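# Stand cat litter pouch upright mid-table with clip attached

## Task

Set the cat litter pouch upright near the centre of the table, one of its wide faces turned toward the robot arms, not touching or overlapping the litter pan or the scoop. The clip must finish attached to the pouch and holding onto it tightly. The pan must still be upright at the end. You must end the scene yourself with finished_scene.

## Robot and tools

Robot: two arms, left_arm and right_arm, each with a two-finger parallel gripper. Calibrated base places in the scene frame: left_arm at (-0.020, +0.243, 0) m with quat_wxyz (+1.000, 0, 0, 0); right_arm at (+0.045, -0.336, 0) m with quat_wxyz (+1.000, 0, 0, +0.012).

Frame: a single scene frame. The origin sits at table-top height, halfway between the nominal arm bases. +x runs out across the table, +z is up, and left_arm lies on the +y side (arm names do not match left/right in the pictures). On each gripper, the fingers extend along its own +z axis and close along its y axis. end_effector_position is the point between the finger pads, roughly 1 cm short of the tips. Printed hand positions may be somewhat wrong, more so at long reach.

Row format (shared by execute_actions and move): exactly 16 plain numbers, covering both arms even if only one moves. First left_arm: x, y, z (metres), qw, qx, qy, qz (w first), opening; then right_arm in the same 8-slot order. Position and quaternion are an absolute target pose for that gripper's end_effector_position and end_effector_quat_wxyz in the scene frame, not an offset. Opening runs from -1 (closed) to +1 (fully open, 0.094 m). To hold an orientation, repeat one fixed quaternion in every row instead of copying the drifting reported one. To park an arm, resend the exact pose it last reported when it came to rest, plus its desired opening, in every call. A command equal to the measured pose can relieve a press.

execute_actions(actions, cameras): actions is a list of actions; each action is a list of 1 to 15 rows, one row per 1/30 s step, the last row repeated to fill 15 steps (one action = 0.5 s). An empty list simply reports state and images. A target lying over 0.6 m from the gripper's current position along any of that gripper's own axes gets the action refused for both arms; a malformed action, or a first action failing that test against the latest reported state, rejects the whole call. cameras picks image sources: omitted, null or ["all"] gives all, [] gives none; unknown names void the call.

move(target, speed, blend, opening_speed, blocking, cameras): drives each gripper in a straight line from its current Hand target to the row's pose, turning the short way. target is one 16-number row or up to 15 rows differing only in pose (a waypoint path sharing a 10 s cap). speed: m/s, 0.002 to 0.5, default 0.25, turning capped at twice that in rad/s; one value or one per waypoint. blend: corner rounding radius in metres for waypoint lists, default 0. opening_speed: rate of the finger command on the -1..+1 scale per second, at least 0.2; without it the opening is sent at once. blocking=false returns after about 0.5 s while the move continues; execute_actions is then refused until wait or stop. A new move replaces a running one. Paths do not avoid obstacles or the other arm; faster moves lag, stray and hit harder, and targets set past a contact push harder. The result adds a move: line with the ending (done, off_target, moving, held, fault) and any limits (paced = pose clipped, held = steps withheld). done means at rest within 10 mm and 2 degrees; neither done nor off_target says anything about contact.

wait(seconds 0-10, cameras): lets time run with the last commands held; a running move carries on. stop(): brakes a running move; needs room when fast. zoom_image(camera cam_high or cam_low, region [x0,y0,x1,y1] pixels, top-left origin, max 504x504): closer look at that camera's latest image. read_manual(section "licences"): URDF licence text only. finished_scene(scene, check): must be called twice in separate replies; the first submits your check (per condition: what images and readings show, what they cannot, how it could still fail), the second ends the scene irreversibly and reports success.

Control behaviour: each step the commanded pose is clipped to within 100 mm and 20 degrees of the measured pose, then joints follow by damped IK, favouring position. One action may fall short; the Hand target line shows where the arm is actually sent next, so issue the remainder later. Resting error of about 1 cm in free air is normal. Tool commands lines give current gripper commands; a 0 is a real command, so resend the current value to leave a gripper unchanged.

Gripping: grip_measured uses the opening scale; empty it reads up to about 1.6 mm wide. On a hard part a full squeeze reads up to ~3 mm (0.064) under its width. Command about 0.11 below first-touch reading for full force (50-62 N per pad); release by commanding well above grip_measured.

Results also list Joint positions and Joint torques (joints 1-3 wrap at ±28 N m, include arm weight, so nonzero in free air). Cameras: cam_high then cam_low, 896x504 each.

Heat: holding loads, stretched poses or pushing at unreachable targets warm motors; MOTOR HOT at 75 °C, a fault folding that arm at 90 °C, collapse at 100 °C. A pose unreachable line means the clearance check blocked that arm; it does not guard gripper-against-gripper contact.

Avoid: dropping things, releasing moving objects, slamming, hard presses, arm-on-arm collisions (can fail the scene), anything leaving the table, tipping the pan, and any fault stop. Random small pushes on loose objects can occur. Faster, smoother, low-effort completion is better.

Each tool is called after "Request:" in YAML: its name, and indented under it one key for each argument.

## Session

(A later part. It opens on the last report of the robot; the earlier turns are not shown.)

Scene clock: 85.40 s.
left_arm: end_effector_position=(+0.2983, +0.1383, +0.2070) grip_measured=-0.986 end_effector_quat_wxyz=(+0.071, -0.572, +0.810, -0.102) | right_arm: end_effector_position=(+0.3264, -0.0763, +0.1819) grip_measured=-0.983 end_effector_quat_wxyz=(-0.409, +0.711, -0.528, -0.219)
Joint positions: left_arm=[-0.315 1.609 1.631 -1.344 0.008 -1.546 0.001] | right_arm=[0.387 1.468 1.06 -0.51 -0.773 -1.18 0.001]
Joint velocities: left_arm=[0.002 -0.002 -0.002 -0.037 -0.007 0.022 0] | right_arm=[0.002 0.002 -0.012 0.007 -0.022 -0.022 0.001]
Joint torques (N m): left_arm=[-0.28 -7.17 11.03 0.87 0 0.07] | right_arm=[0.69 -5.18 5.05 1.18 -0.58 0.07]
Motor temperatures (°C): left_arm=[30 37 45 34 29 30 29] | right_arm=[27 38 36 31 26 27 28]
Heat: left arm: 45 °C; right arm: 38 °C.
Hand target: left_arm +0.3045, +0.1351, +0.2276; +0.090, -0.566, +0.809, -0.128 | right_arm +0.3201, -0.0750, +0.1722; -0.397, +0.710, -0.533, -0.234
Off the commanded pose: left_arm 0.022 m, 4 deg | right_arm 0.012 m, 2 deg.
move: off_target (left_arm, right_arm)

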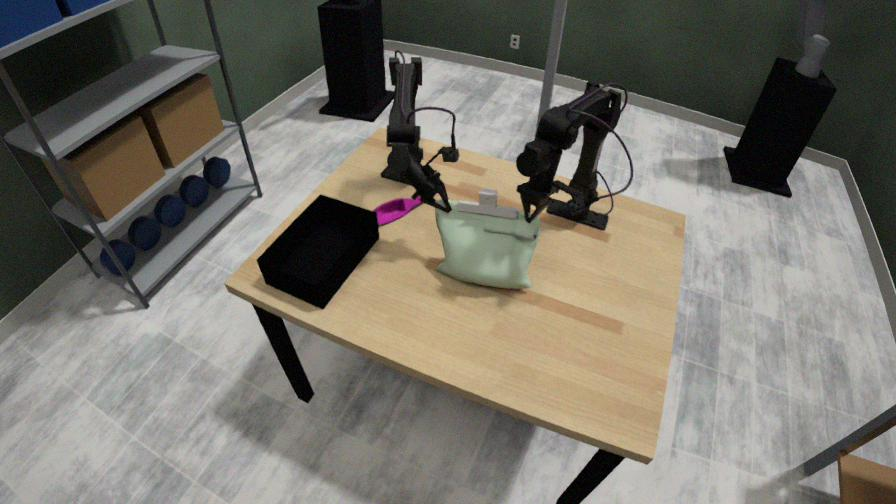

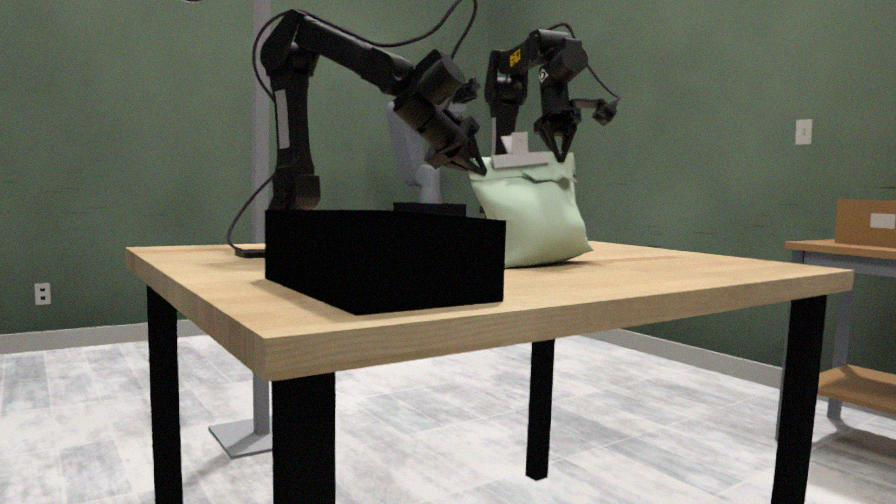

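Request:
move:
  target: [0.302, 0.135, 0.233, 0.0670, -0.6050, 0.7880, -0.0900, -1.0, 0.318, -0.075, 0.215, 0.376, -0.693, 0.560, 0.2535, -1.0]
  speed: 0.05

Request:
zoom_image:
  camera: "cam_high"
  region: [410, 160, 560, 290]

Request:
zoom_image:
  camera: "cam_low"
  region: [420, 100, 620, 280]

Scene clock: 88.10 s.
left_arm: end_effector_position=(+0.2954, +0.1355, +0.2154) grip_measured=-0.986 end_effector_quat_wxyz=(+0.046, -0.607, +0.790, -0.071) | right_arm: end_effector_position=(+0.3136, -0.0824, +0.1964) grip_measured=-0.983 end_effector_quat_wxyz=(-0.358, +0.693, -0.575, -0.249)
Joint positions: left_arm=[-0.33 1.692 1.773 -1.483 0 -1.64 0.001] | right_arm=[0.391 1.468 1.172 -0.73 -0.76 -1.12 0.001]
Joint velocities: left_arm=[-0.017 0.002 0.012 -0.022 -0.022 0.022 0] | right_arm=[-0.002 -0.012 0.002 -0.007 0.007 0.022 0.002]
Joint torques (N m): left_arm=[-0.14 -7.31 10.66 0.74 -0.23 -0.01] | right_arm=[0.27 -5.71 10.51 1.03 -0.73 0.08]
Motor temperatures (°C): left_arm=[30 37 45 33 29 30 29] | right_arm=[27 38 36 32 26 27 28]
Heat: left arm: 45 °C; right arm: 38 °C.
Hand target: left_arm +0.3016, +0.1351, +0.2329; +0.068, -0.605, +0.788, -0.090 | right_arm +0.3173, -0.0755, +0.2148; -0.376, +0.693, -0.560, -0.253
Off the commanded pose: left_arm 0.019 m, 3 deg | right_arm 0.021 m, 3 deg.
move: off_target (left_arm, right_arm)

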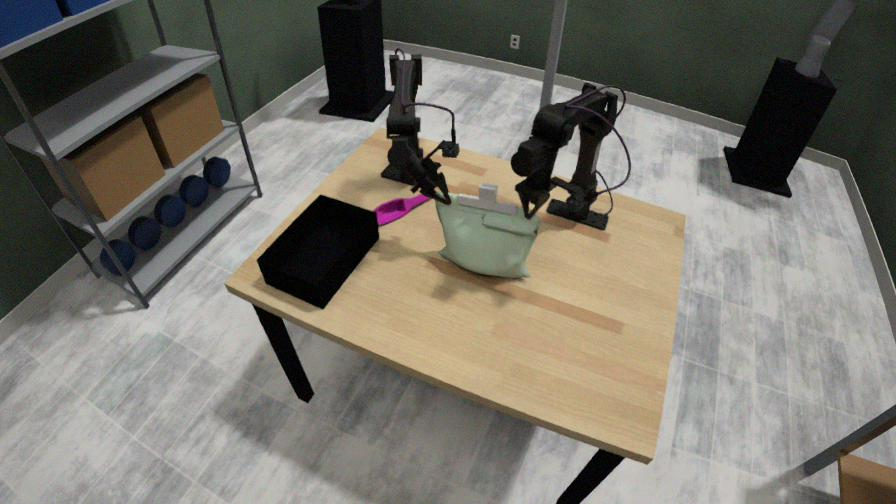

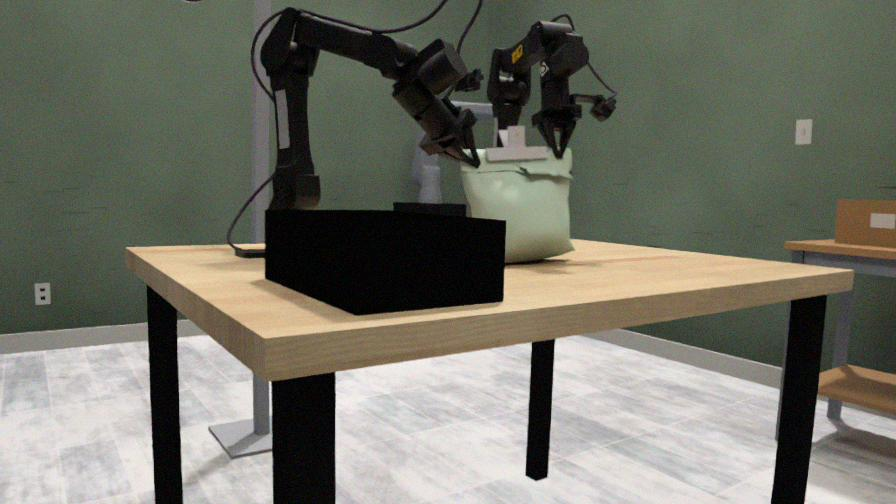

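Scaled by 3.360.

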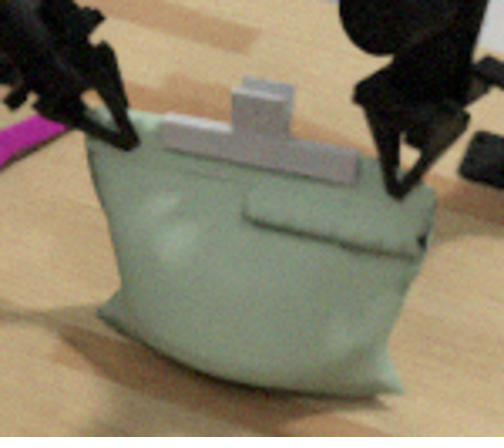

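Scaled by 2.520.

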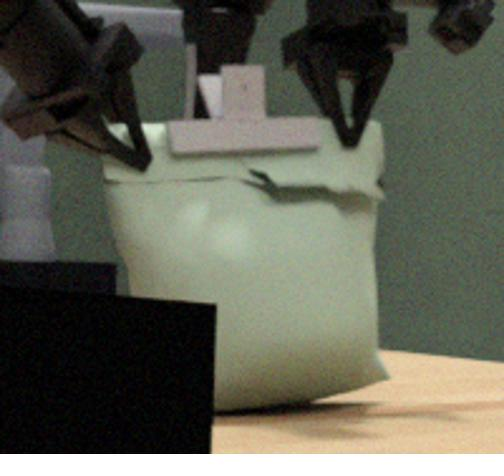

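Request:
move:
  target: [0.302, 0.133, 0.265, 0.0448, -0.6412, 0.7642, -0.0534, -1.0, 0.312, -0.078, 0.268, 0.355, -0.675, 0.586, 0.2728, -1.0]
  speed: 0.05

Request:
zoom_image:
  camera: "cam_high"
  region: [410, 150, 560, 290]

Request:
zoom_image:
  camera: "cam_low"
  region: [420, 90, 620, 290]

Scene clock: 90.07 s.
left_arm: end_effector_position=(+0.2992, +0.1306, +0.2403) grip_measured=-0.986 end_effector_quat_wxyz=(+0.045, -0.639, +0.764, -0.076) | right_arm: end_effector_position=(+0.3068, -0.0894, +0.2357) grip_measured=-0.983 end_effector_quat_wxyz=(-0.313, +0.676, -0.614, -0.261)
Joint positions: left_arm=[-0.341 1.744 1.938 -1.587 -0.001 -1.733 0.001] | right_arm=[0.391 1.495 1.398 -1.018 -0.732 -1.074 0.001]
Joint velocities: left_arm=[-0.012 0.007 -0.012 -0.095 0.051 -0.007 -0.001] | right_arm=[0.002 -0.007 -0.022 -0.037 0.007 -0.022 0]
Joint torques (N m): left_arm=[-0.18 -9.4 9.81 0.76 -0.28 -0.06] | right_arm=[-0.32 -6.87 11.37 1.09 -1.14 0.06]
Motor temperatures (°C): left_arm=[30 37 45 33 29 30 29] | right_arm=[27 38 37 32 27 27 28]
Heat: left arm: 45 °C; right arm: 38 °C.
Hand target: left_arm +0.3016, +0.1331, +0.2637; +0.075, -0.637, +0.760, -0.105 | right_arm +0.3098, -0.0800, +0.2678; -0.355, +0.676, -0.586, -0.272
Off the commanded pose: left_arm 0.025 m, 3 deg | right_arm 0.035 m, 6 deg.
joint read past its limit (left arm) — joint 4 (wrist pitch), lower limit.
joint sent to its limit (left arm) — joint 4 (wrist pitch), lower limit. The joint targets are off in orientation, not in position.
move: off_target (left_arm, right_arm)

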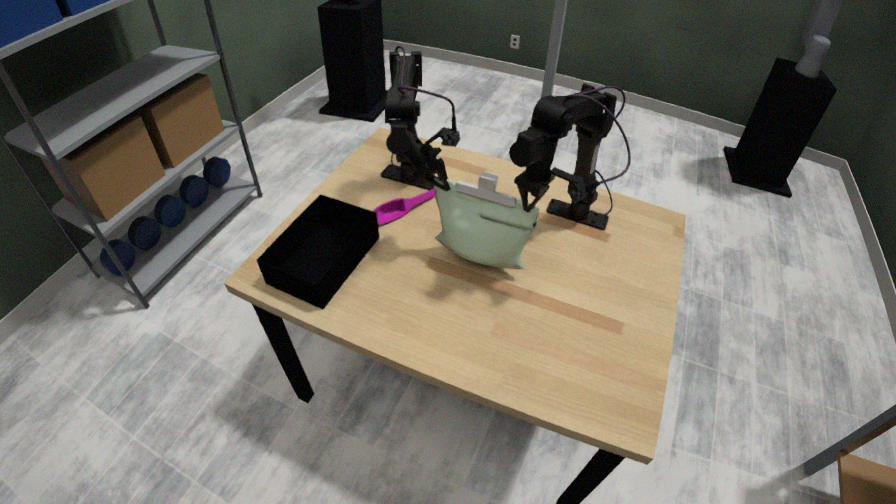

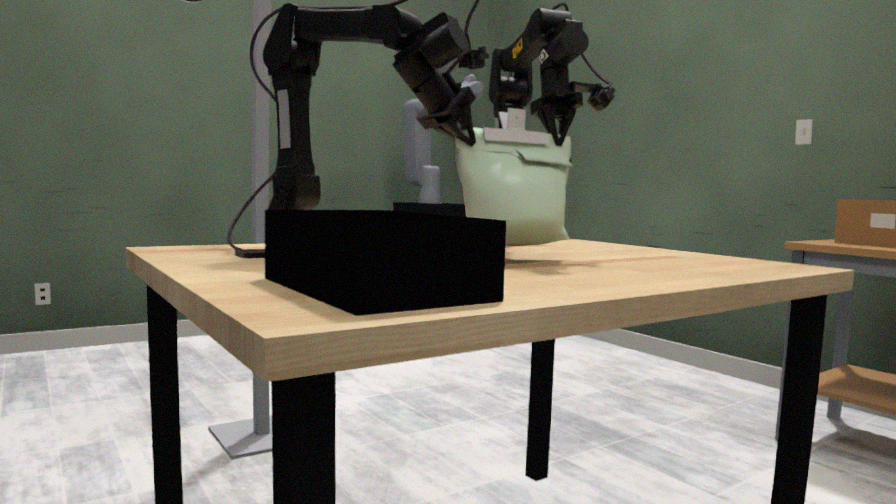

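Scaled by 3.360.

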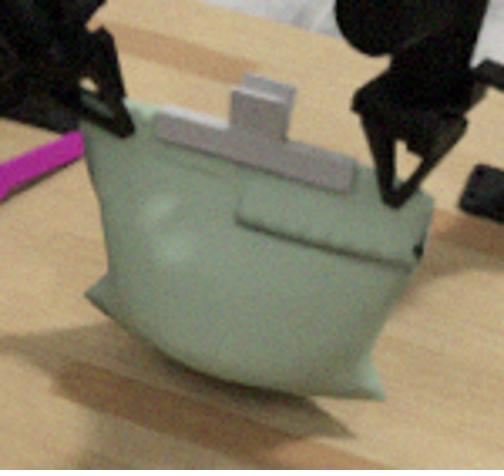

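Scaled by 2.520.

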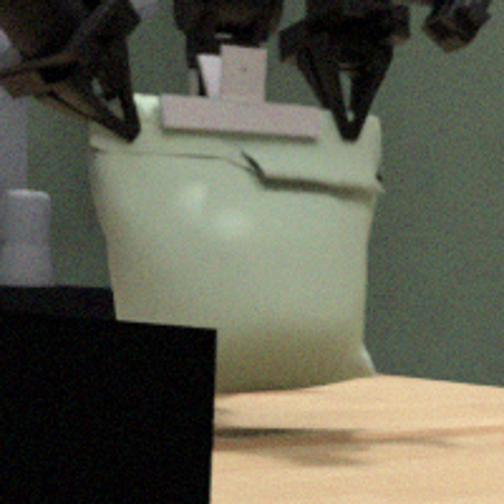

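Request:
move:
  target: [0.254, 0.1155, 0.260, 0.0800, -0.6511, 0.7491, -0.0920, -1.0, 0.255, -0.096, 0.265, 0.310, -0.636, 0.636, 0.310, -1.0]
  speed: 0.05

Request:
zoom_image:
  camera: "cam_high"
  region: [410, 140, 560, 280]

Request:
zoom_image:
  camera: "cam_low"
  region: [400, 90, 600, 290]

Scene clock: 94.37 s.
left_arm: end_effector_position=(+0.2558, +0.1109, +0.2455) grip_measured=-0.986 end_effector_quat_wxyz=(+0.057, -0.652, +0.753, -0.073) | right_arm: end_effector_position=(+0.2632, -0.1048, +0.2436) grip_measured=-0.983 end_effector_quat_wxyz=(-0.275, +0.634, -0.663, -0.287)
Joint positions: left_arm=[-0.48 1.621 1.821 -1.593 -0.052 -1.902 0.001] | right_arm=[0.405 1.363 1.334 -1.124 -0.726 -0.937 0.001]
Joint velocities: left_arm=[0.007 -0.002 0.002 -0.051 -0.007 -0.095 -0.001] | right_arm=[-0.002 0.007 -0.007 0.022 -0.051 -0.081 0.001]
Joint torques (N m): left_arm=[-0.5 -9.31 6.24 0.86 -0.44 -0.06] | right_arm=[0.59 -7.88 6.19 1.14 -1.23 0.09]
Motor temperatures (°C): left_arm=[30 38 44 33 29 30 29] | right_arm=[27 38 37 32 27 27 29]
Heat: left arm: 44 °C; right arm: 38 °C.
Hand target: left_arm +0.2541, +0.1160, +0.2595; +0.081, -0.651, +0.749, -0.092 | right_arm +0.2539, -0.0966, +0.2652; -0.308, +0.637, -0.635, -0.310
Off the commanded pose: left_arm 0.015 m, 3 deg | right_arm 0.025 m, 6 deg.
joint read past its limit (left arm) — joint 4 (wrist pitch), lower limit.
joint sent to its limit (left arm) — joint 4 (wrist pitch), lower limit. The joint targets still meet the commanded pose.
move: off_target (left_arm, right_arm)

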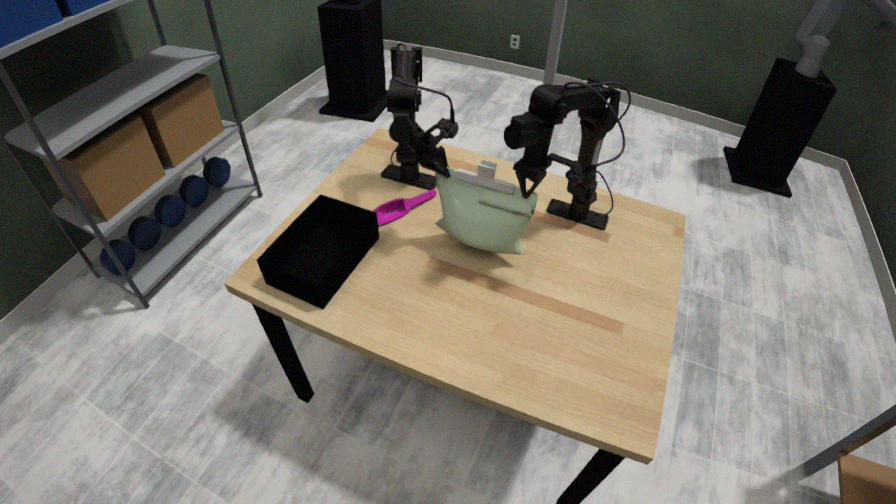

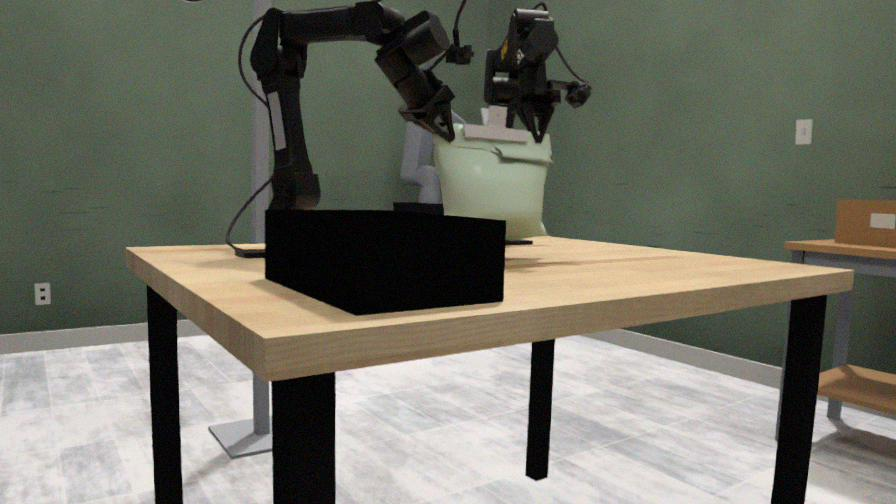

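Scaled by 3.360.

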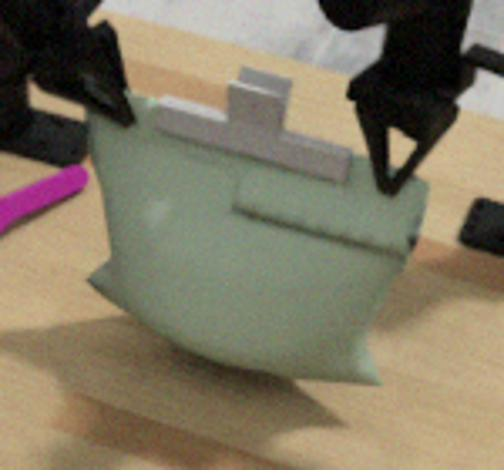

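Scaled by 2.520.

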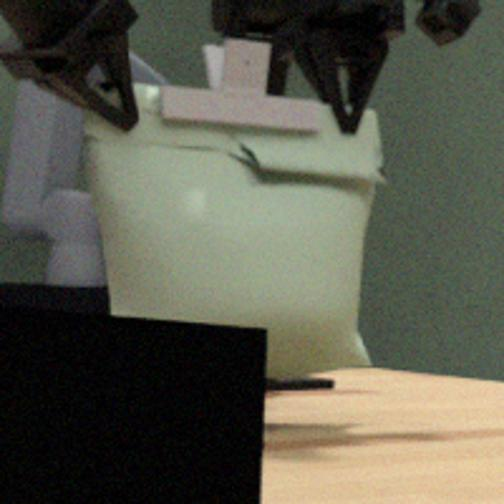

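Request:
move:
  target: [0.249, 0.1155, 0.222, 0.0572, -0.6535, 0.7519, -0.0658, -1.0, 0.243, -0.096, 0.227, 0.310, -0.636, 0.636, 0.310, -1.0]
  speed: 0.04

Request:
zoom_image:
  camera: "cam_high"
  region: [410, 140, 560, 280]

Request:
zoom_image:
  camera: "cam_low"
  region: [400, 90, 600, 290]

Scene clock: 96.20 s.
left_arm: end_effector_position=(+0.2465, +0.1109, +0.2076) grip_measured=-0.986 end_effector_quat_wxyz=(+0.033, -0.652, +0.756, -0.040) | right_arm: end_effector_position=(+0.2462, -0.1065, +0.2058) grip_measured=-0.983 end_effector_quat_wxyz=(-0.268, +0.633, -0.665, -0.292)
Joint positions: left_arm=[-0.482 1.612 1.663 -1.522 -0.032 -1.904 0.001] | right_arm=[0.426 1.291 1.13 -0.993 -0.723 -0.912 0.001]
Joint velocities: left_arm=[0.007 0.012 0.002 0.037 -0.051 -0.037 0] | right_arm=[-0.012 -0.012 0.007 0.022 -0.037 0.022 0.001]
Joint torques (N m): left_arm=[0.1 -9.68 6.32 0.79 -0.34 -0.04] | right_arm=[0.73 -7.02 6.41 1.29 -1.12 0.04]
Motor temperatures (°C): left_arm=[30 38 44 33 29 30 29] | right_arm=[27 39 37 32 27 27 29]
Heat: left arm: 44 °C; right arm: 39 °C.
Hand target: left_arm +0.2484, +0.1157, +0.2220; +0.057, -0.654, +0.752, -0.065 | right_arm +0.2420, -0.0971, +0.2274; -0.308, +0.638, -0.635, -0.310
Off the commanded pose: left_arm 0.015 m, 4 deg | right_arm 0.024 m, 6 deg.
move: off_target (left_arm, right_arm)

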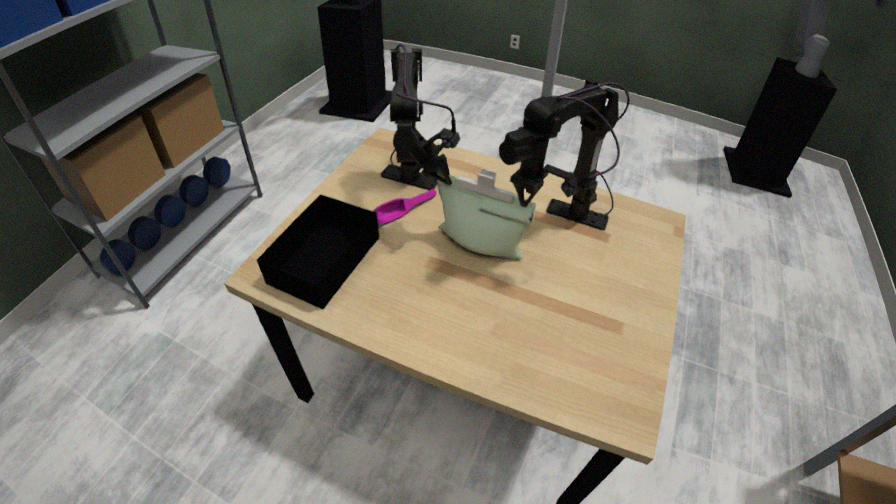

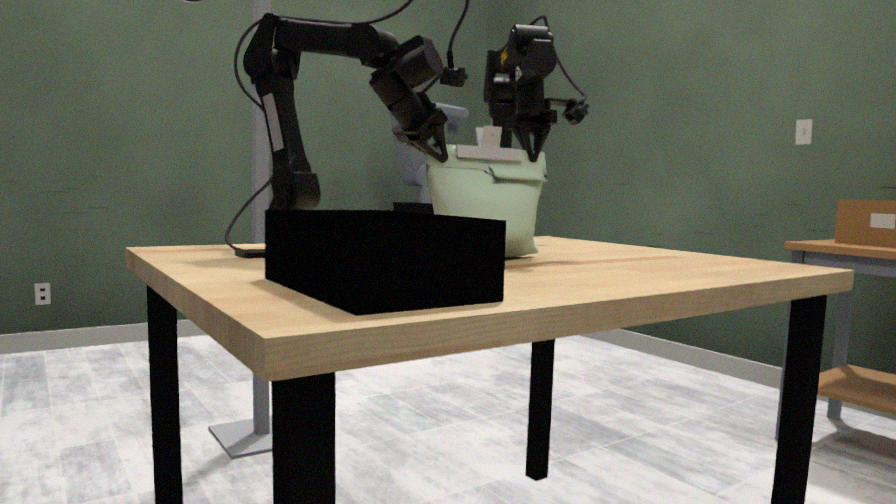

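Scaled by 3.360.

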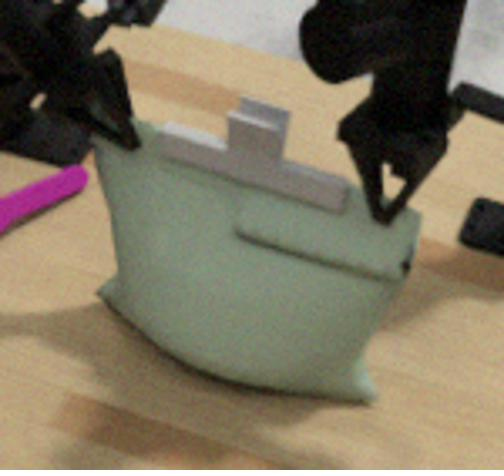

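Scaled by 2.520.

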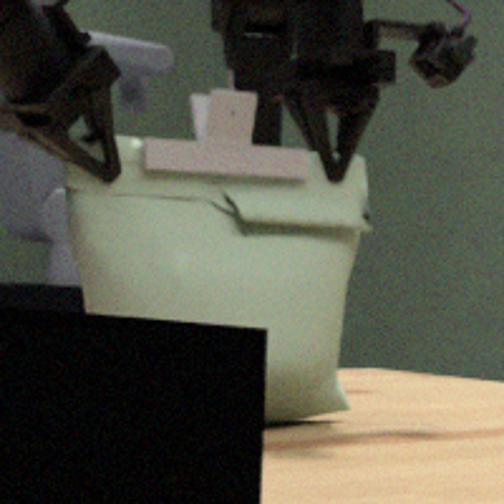

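Request:
move:
  target: [0.2485, 0.1155, 0.205, 0.0572, -0.6535, 0.7519, -0.0658, -1.0, 0.242, -0.097, 0.210, 0.310, -0.636, 0.636, 0.310, -1.0]
  speed: 0.03

Request:
zoom_image:
  camera: "cam_high"
  region: [410, 140, 560, 280]

Request:
zoom_image:
  camera: "cam_low"
  region: [400, 90, 600, 290]

Scene clock: 97.33 s.
left_arm: end_effector_position=(+0.2464, +0.1106, +0.1975) grip_measured=-0.986 end_effector_quat_wxyz=(+0.037, -0.652, +0.755, -0.053) | right_arm: end_effector_position=(+0.2462, -0.1061, +0.1966) grip_measured=-0.983 end_effector_quat_wxyz=(-0.281, +0.635, -0.659, -0.289)
Joint positions: left_arm=[-0.482 1.575 1.58 -1.45 -0.03 -1.904 0.001] | right_arm=[0.426 1.267 1.065 -0.921 -0.726 -0.912 0.001]
Joint velocities: left_arm=[-0.002 -0.012 -0.017 0.022 -0.007 -0.037 -0.001] | right_arm=[-0.017 -0.012 0.007 -0.066 -0.007 -0.037 -0.001]
Joint torques (N m): left_arm=[0.14 -8.08 5.85 0.81 -0.32 0.02] | right_arm=[0.42 -6.13 5.5 1.26 -1.12 0.08]
Motor temperatures (°C): left_arm=[30 38 43 33 29 30 29] | right_arm=[27 39 37 32 27 27 29]
Heat: left arm: 43 °C; right arm: 39 °C.
Hand target: left_arm +0.2484, +0.1154, +0.2047; +0.056, -0.653, +0.752, -0.066 | right_arm +0.2413, -0.0981, +0.2103; -0.308, +0.637, -0.635, -0.310
Off the commanded pose: left_arm 0.009 m, 3 deg | right_arm 0.017 m, 5 deg.
move: off_target (left_arm, right_arm)

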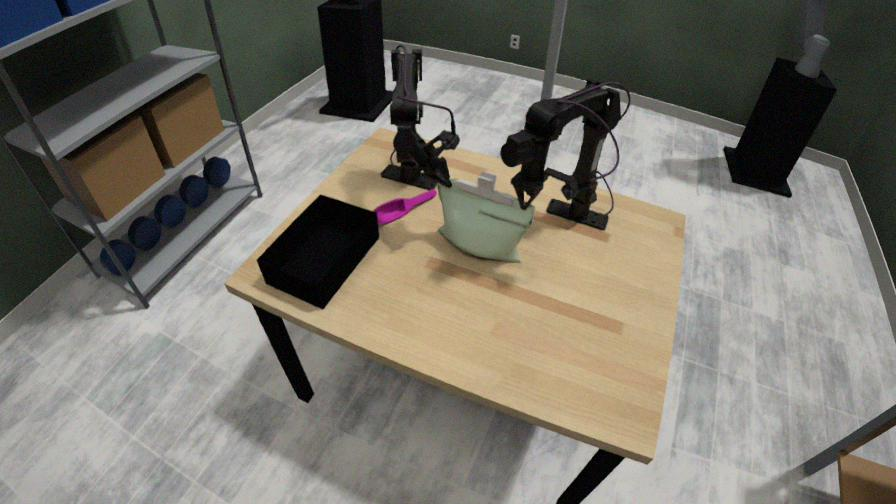

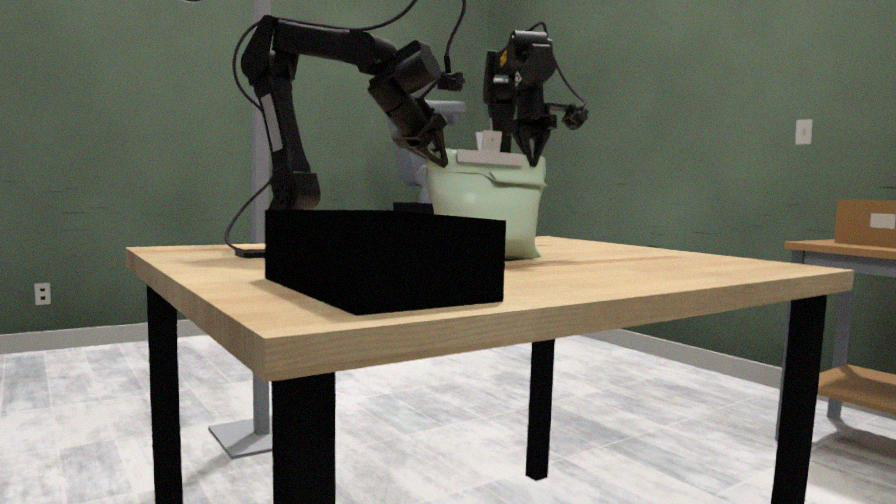

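Scaled by 3.360.

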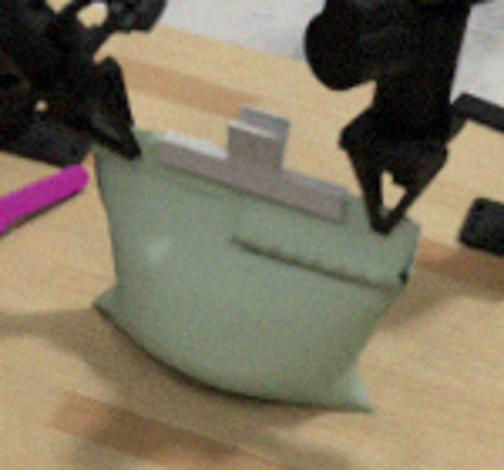

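Scaled by 2.520.

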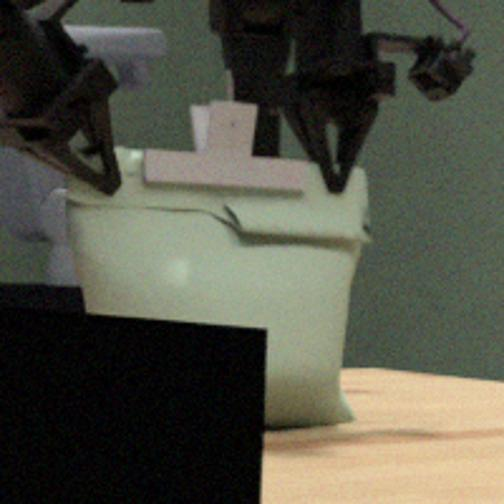

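Request:
move:
  target: [0.2485, 0.1155, 0.188, 0.0572, -0.6535, 0.7519, -0.0658, -1.0, 0.242, -0.097, 0.193, 0.310, -0.636, 0.636, 0.310, -1.0]
  speed: 0.03

Request:
zoom_image:
  camera: "cam_high"
  region: [410, 140, 560, 280]

Request:
zoom_image:
  camera: "cam_low"
  region: [400, 90, 600, 290]

Scene clock: 98.53 s.
left_arm: end_effector_position=(+0.2467, +0.1110, +0.1868) grip_measured=-0.986 end_effector_quat_wxyz=(+0.043, -0.652, +0.755, -0.062) | right_arm: end_effector_position=(+0.2475, -0.1032, +0.1874) grip_measured=-0.983 end_effector_quat_wxyz=(-0.295, +0.635, -0.651, -0.292)
Joint positions: left_arm=[-0.482 1.546 1.505 -1.382 -0.033 -1.904 0.001] | right_arm=[0.426 1.257 1.004 -0.839 -0.741 -0.908 0.001]
Joint velocities: left_arm=[-0.007 -0.012 0.012 -0.007 -0.051 0.007 0] | right_arm=[0.012 -0.002 -0.022 0.022 -0.066 -0.066 0]
Joint torques (N m): left_arm=[0.25 -6.72 5.01 0.91 -0.34 -0.01] | right_arm=[0.7 -5.24 5.09 1.25 -0.91 0.06]
Motor temperatures (°C): left_arm=[30 38 43 33 29 30 29] | right_arm=[27 39 37 32 27 27 29]
Heat: left arm: 43 °C; right arm: 39 °C.
Hand target: left_arm +0.2485, +0.1155, +0.1878; +0.057, -0.653, +0.752, -0.066 | right_arm +0.2418, -0.0975, +0.1933; -0.309, +0.637, -0.635, -0.310
Off the commanded pose: left_arm 0.005 m, 2 deg | right_arm 0.010 m, 3 deg.
move: off_target (right_arm)

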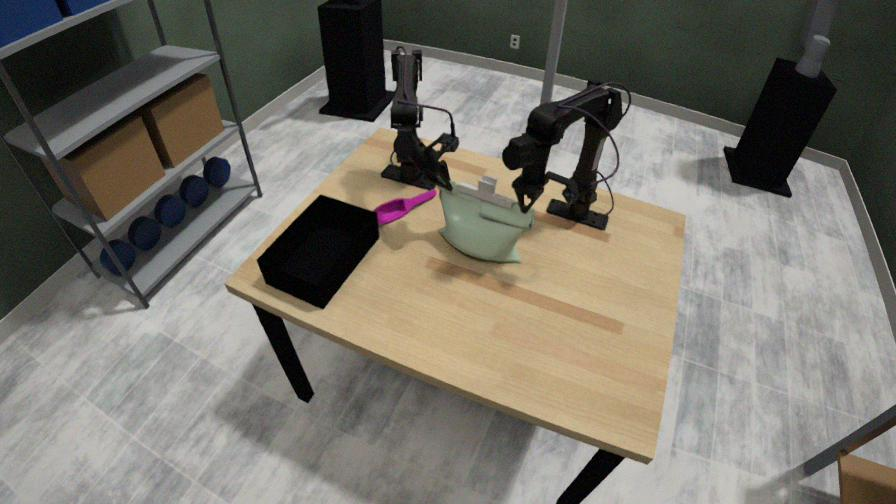

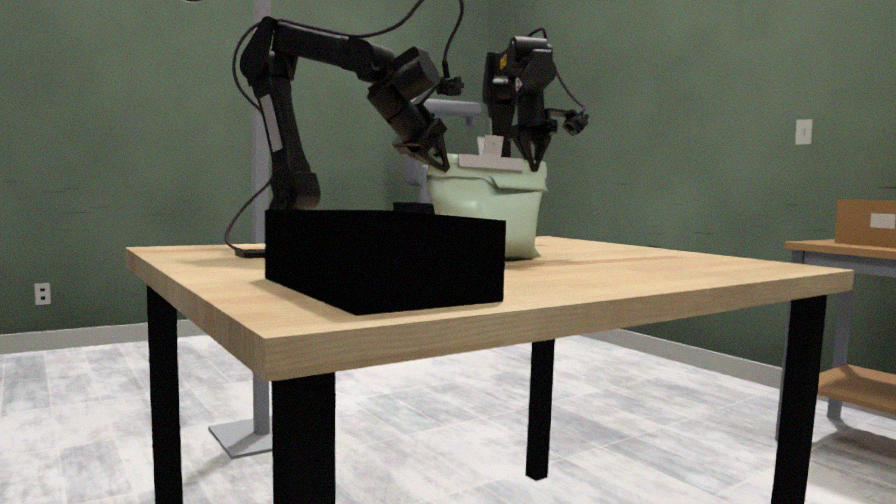

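Scaled by 3.360.

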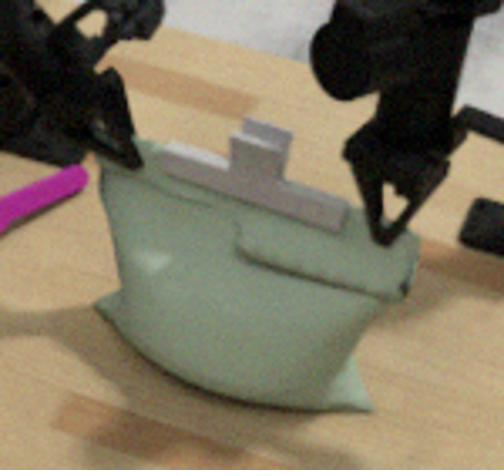

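Scaled by 2.520.

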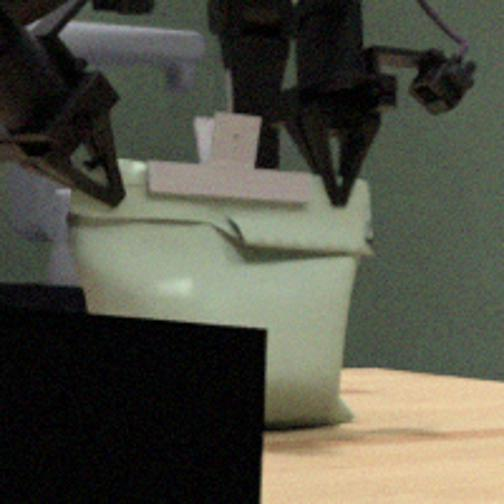

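Request:
move:
  target: [0.2490, 0.1150, 0.180, 0.0572, -0.6535, 0.7519, -0.0658, -1.0, 0.242, -0.098, 0.183, 0.310, -0.636, 0.636, 0.310, -1.0]
  speed: 0.03

Request:
zoom_image:
  camera: "cam_high"
  region: [410, 140, 560, 280]

Request:
zoom_image:
  camera: "cam_low"
  region: [400, 90, 600, 290]

Scene clock: 99.67 s.
left_arm: end_effector_position=(+0.2503, +0.1110, +0.1800) grip_measured=-0.986 end_effector_quat_wxyz=(+0.049, -0.652, +0.754, -0.067) | right_arm: end_effector_position=(+0.2454, -0.1024, +0.1798) grip_measured=-0.983 end_effector_quat_wxyz=(-0.297, +0.635, -0.648, -0.298)
Joint positions: left_arm=[-0.482 1.541 1.47 -1.34 -0.043 -1.904 0.001] | right_arm=[0.426 1.253 0.965 -0.801 -0.754 -0.907 0.001]
Joint velocities: left_arm=[-0.032 -0.007 -0.012 -0.037 -0.022 -0.037 0.001] | right_arm=[-0.017 -0.007 -0.002 0.066 -0.037 0.007 0]
Joint torques (N m): left_arm=[0.06 -6.58 5.19 0.73 -0.2 0.01] | right_arm=[0.31 -4.81 5.01 1.28 -0.8 0.02]
Motor temperatures (°C): left_arm=[30 37 42 33 29 30 29] | right_arm=[27 39 37 32 27 27 29]
Heat: left arm: 42 °C; right arm: 39 °C.
Hand target: left_arm +0.2490, +0.1150, +0.1798; +0.057, -0.653, +0.752, -0.066 | right_arm +0.2419, -0.0983, +0.1832; -0.309, +0.636, -0.635, -0.310
Off the commanded pose: left_arm 0.004 m, 1 deg | right_arm 0.006 m, 2 deg.
move: done

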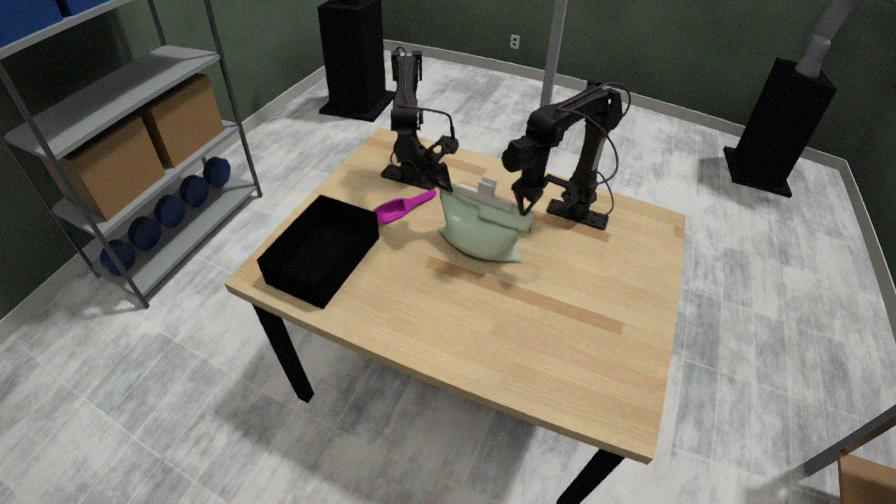

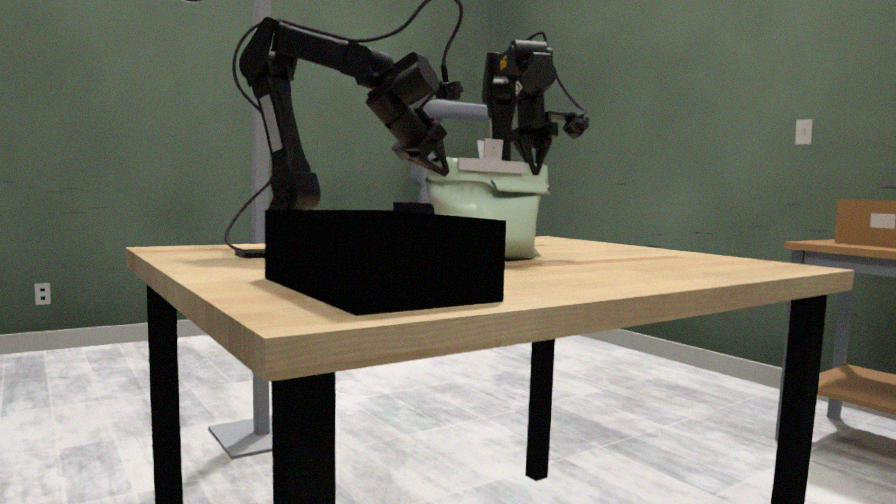

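Scaled by 3.360.

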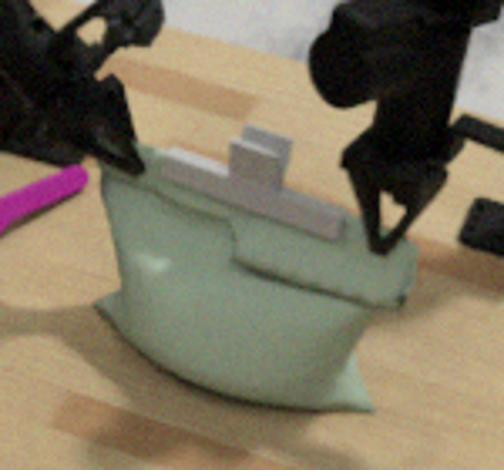

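Scaled by 2.520.

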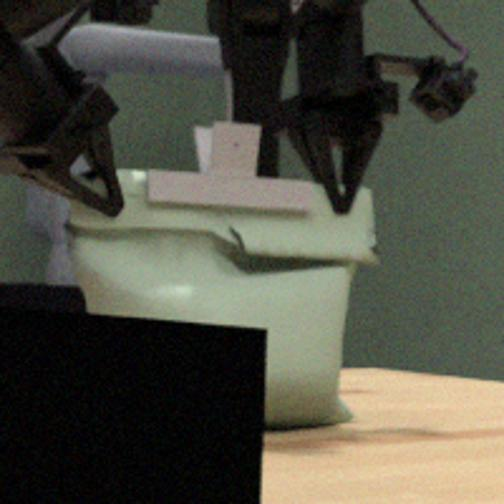

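Request:
move:
  target: [0.2490, 0.1150, 0.180, 0.0572, -0.6535, 0.7519, -0.0658, -0.3, 0.242, -0.098, 0.183, 0.310, -0.636, 0.636, 0.310, -0.3]
  speed: 0.03
  opening_speed: 0.35

Request:
zoom_image:
  camera: "cam_high"
  region: [410, 140, 560, 280]

Request:
zoom_image:
  camera: "cam_low"
  region: [400, 90, 600, 290]

Scene clock: 102.30 s.
left_arm: end_effector_position=(+0.2508, +0.1111, +0.1801) grip_measured=-0.301 end_effector_quat_wxyz=(+0.050, -0.652, +0.754, -0.067) | right_arm: end_effector_position=(+0.2484, -0.0991, +0.1838) grip_measured=-0.302 end_effector_quat_wxyz=(-0.310, +0.637, -0.640, -0.300)
Joint positions: left_arm=[-0.482 1.541 1.47 -1.338 -0.044 -1.904 0.033] | right_arm=[0.426 1.253 0.965 -0.773 -0.767 -0.907 0.033]
Joint velocities: left_arm=[-0.002 -0.002 0.012 0.007 -0.022 -0.022 -0.001] | right_arm=[-0.012 -0.007 -0.002 0.037 0.007 0.022 0]
Joint torques (N m): left_arm=[0.1 -6.54 5.19 0.78 -0.19 -0.03] | right_arm=[0.34 -4.85 5 1.09 -0.63 0.03]
Motor temperatures (°C): left_arm=[30 37 42 33 29 30 29] | right_arm=[27 38 37 33 27 27 29]
Heat: left arm: 42 °C; right arm: 38 °C.
Hand target: left_arm +0.2490, +0.1149, +0.1800; +0.057, -0.653, +0.752, -0.066 | right_arm +0.2420, -0.0981, +0.1831; -0.309, +0.636, -0.635, -0.310
Off the commanded pose: left_arm 0.004 m, 1 deg | right_arm 0.007 m, 1 deg.
move: done

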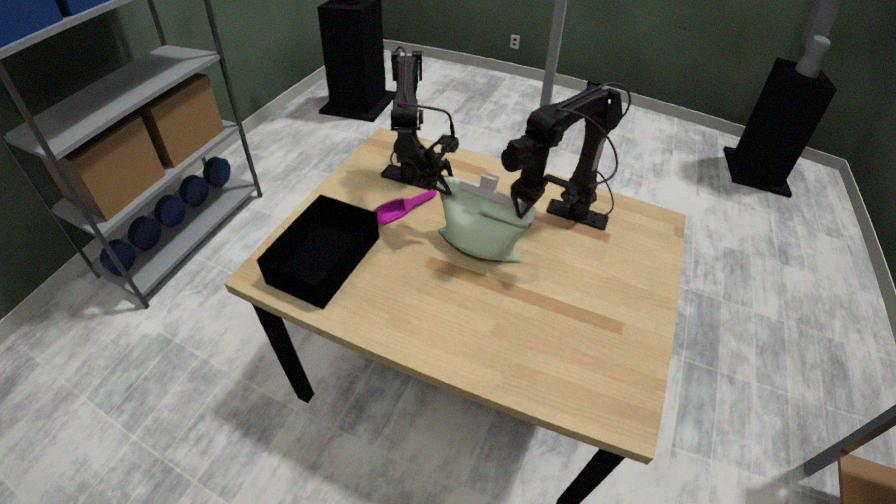

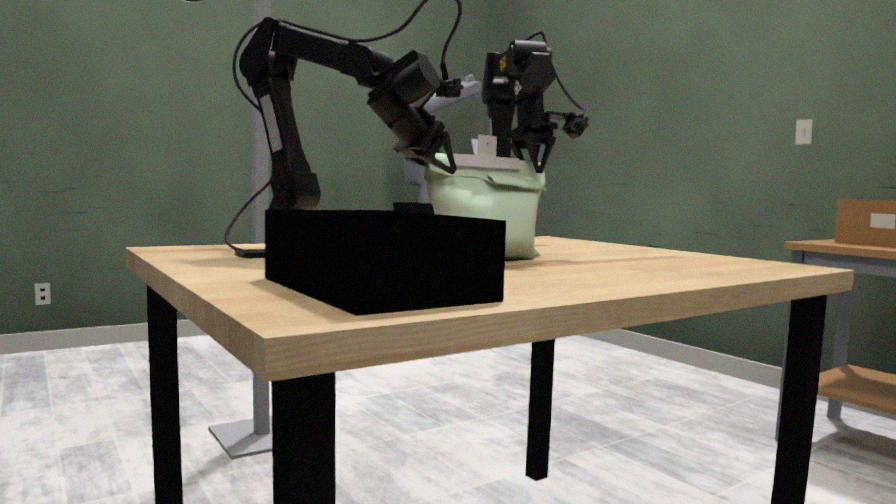

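Scaled by 3.360.

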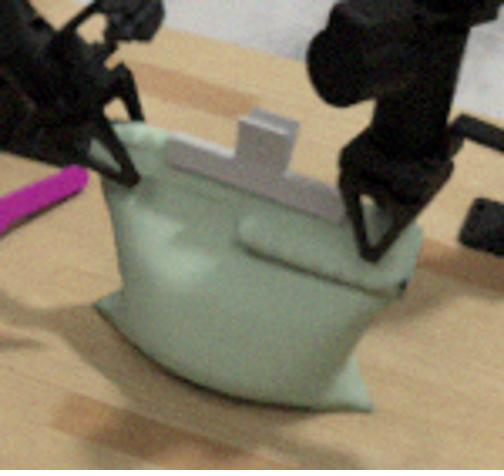

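Scaled by 2.520.

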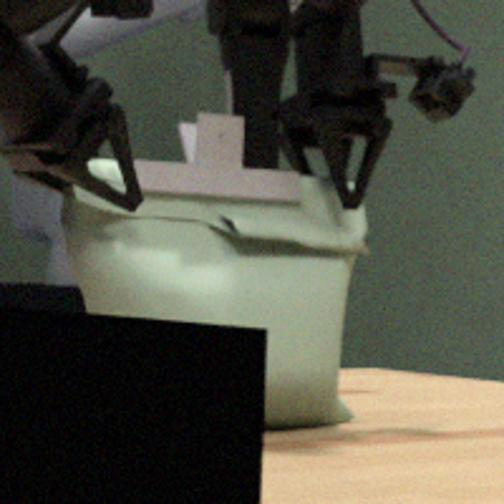

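Request:
move:
  target: [0.2490, 0.1150, 0.180, 0.0572, -0.6535, 0.7519, -0.0658, 0.2, 0.242, -0.098, 0.183, 0.310, -0.636, 0.636, 0.310, 0.2]
  speed: 0.03
  opening_speed: 0.35

Request:
zoom_image:
  camera: "cam_high"
  region: [410, 140, 560, 280]

Request:
zoom_image:
  camera: "cam_low"
  region: [400, 90, 600, 290]

Scene clock: 104.17 s.
left_arm: end_effector_position=(+0.2508, +0.1111, +0.1801) grip_measured=+0.198 end_effector_quat_wxyz=(+0.050, -0.652, +0.754, -0.067) | right_arm: end_effector_position=(+0.2487, -0.0989, +0.1840) grip_measured=+0.198 end_effector_quat_wxyz=(-0.310, +0.636, -0.640, -0.300)
Joint positions: left_arm=[-0.482 1.541 1.47 -1.338 -0.044 -1.904 0.056] | right_arm=[0.426 1.253 0.965 -0.771 -0.767 -0.906 0.056]
Joint velocities: left_arm=[-0.002 -0.012 -0.012 0.007 -0.007 0.037 0] | right_arm=[-0.012 -0.007 -0.002 -0.051 -0.051 0.022 0]
Joint torques (N m): left_arm=[0.17 -6.69 5.33 0.79 -0.24 -0.03] | right_arm=[0.46 -4.94 5 1.02 -0.69 0.06]
Motor temperatures (°C): left_arm=[30 36 41 33 29 30 29] | right_arm=[27 38 36 32 27 27 29]
Heat: left arm: 41 °C; right arm: 38 °C.
Hand target: left_arm +0.2490, +0.1150, +0.1800; +0.057, -0.653, +0.752, -0.066 | right_arm +0.2421, -0.0980, +0.1830; -0.310, +0.636, -0.636, -0.310
Off the commanded pose: left_arm 0.004 m, 1 deg | right_arm 0.007 m, 1 deg.
move: done

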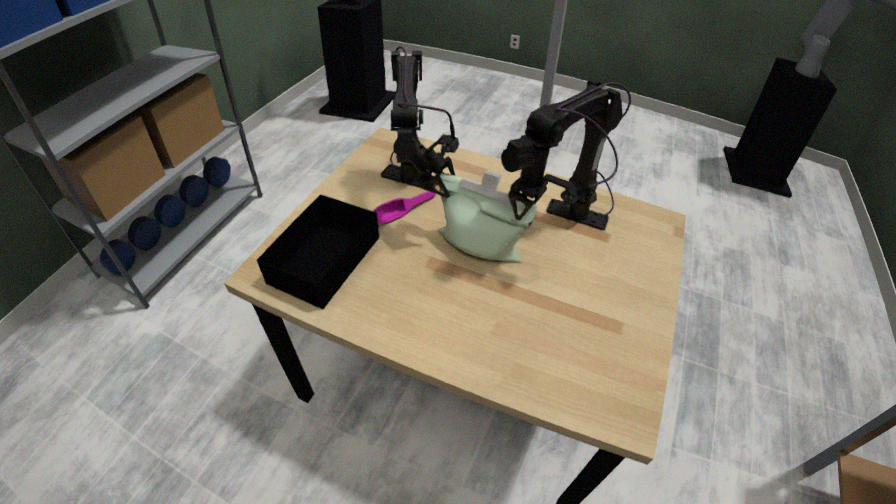

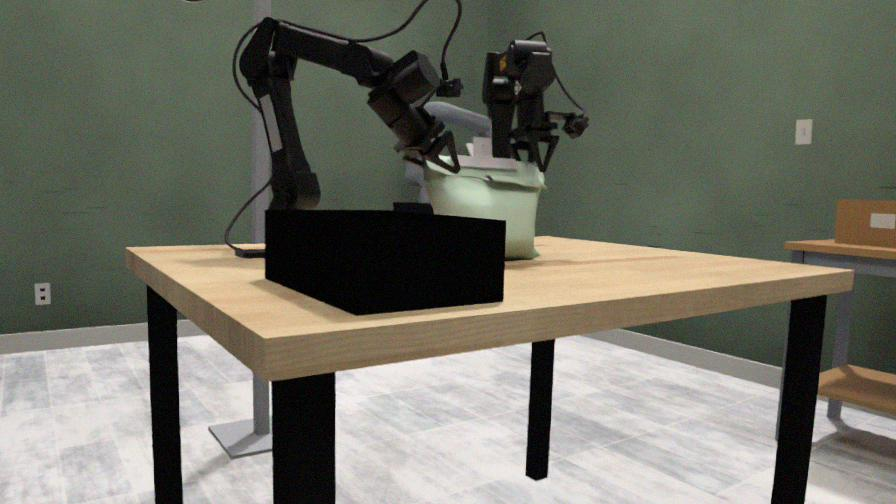

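Scaled by 3.360.

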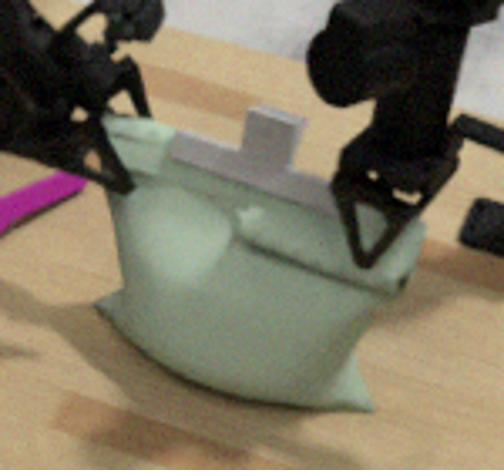

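Scaled by 2.520.

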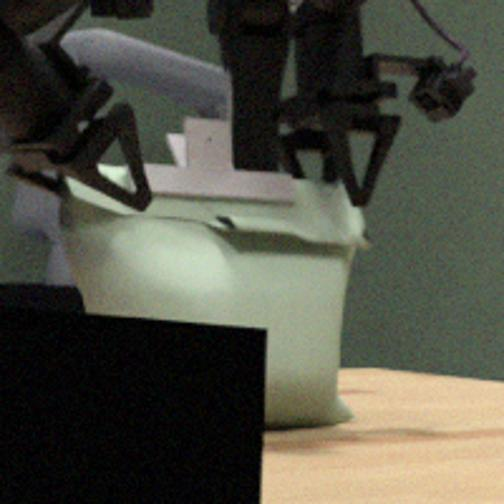

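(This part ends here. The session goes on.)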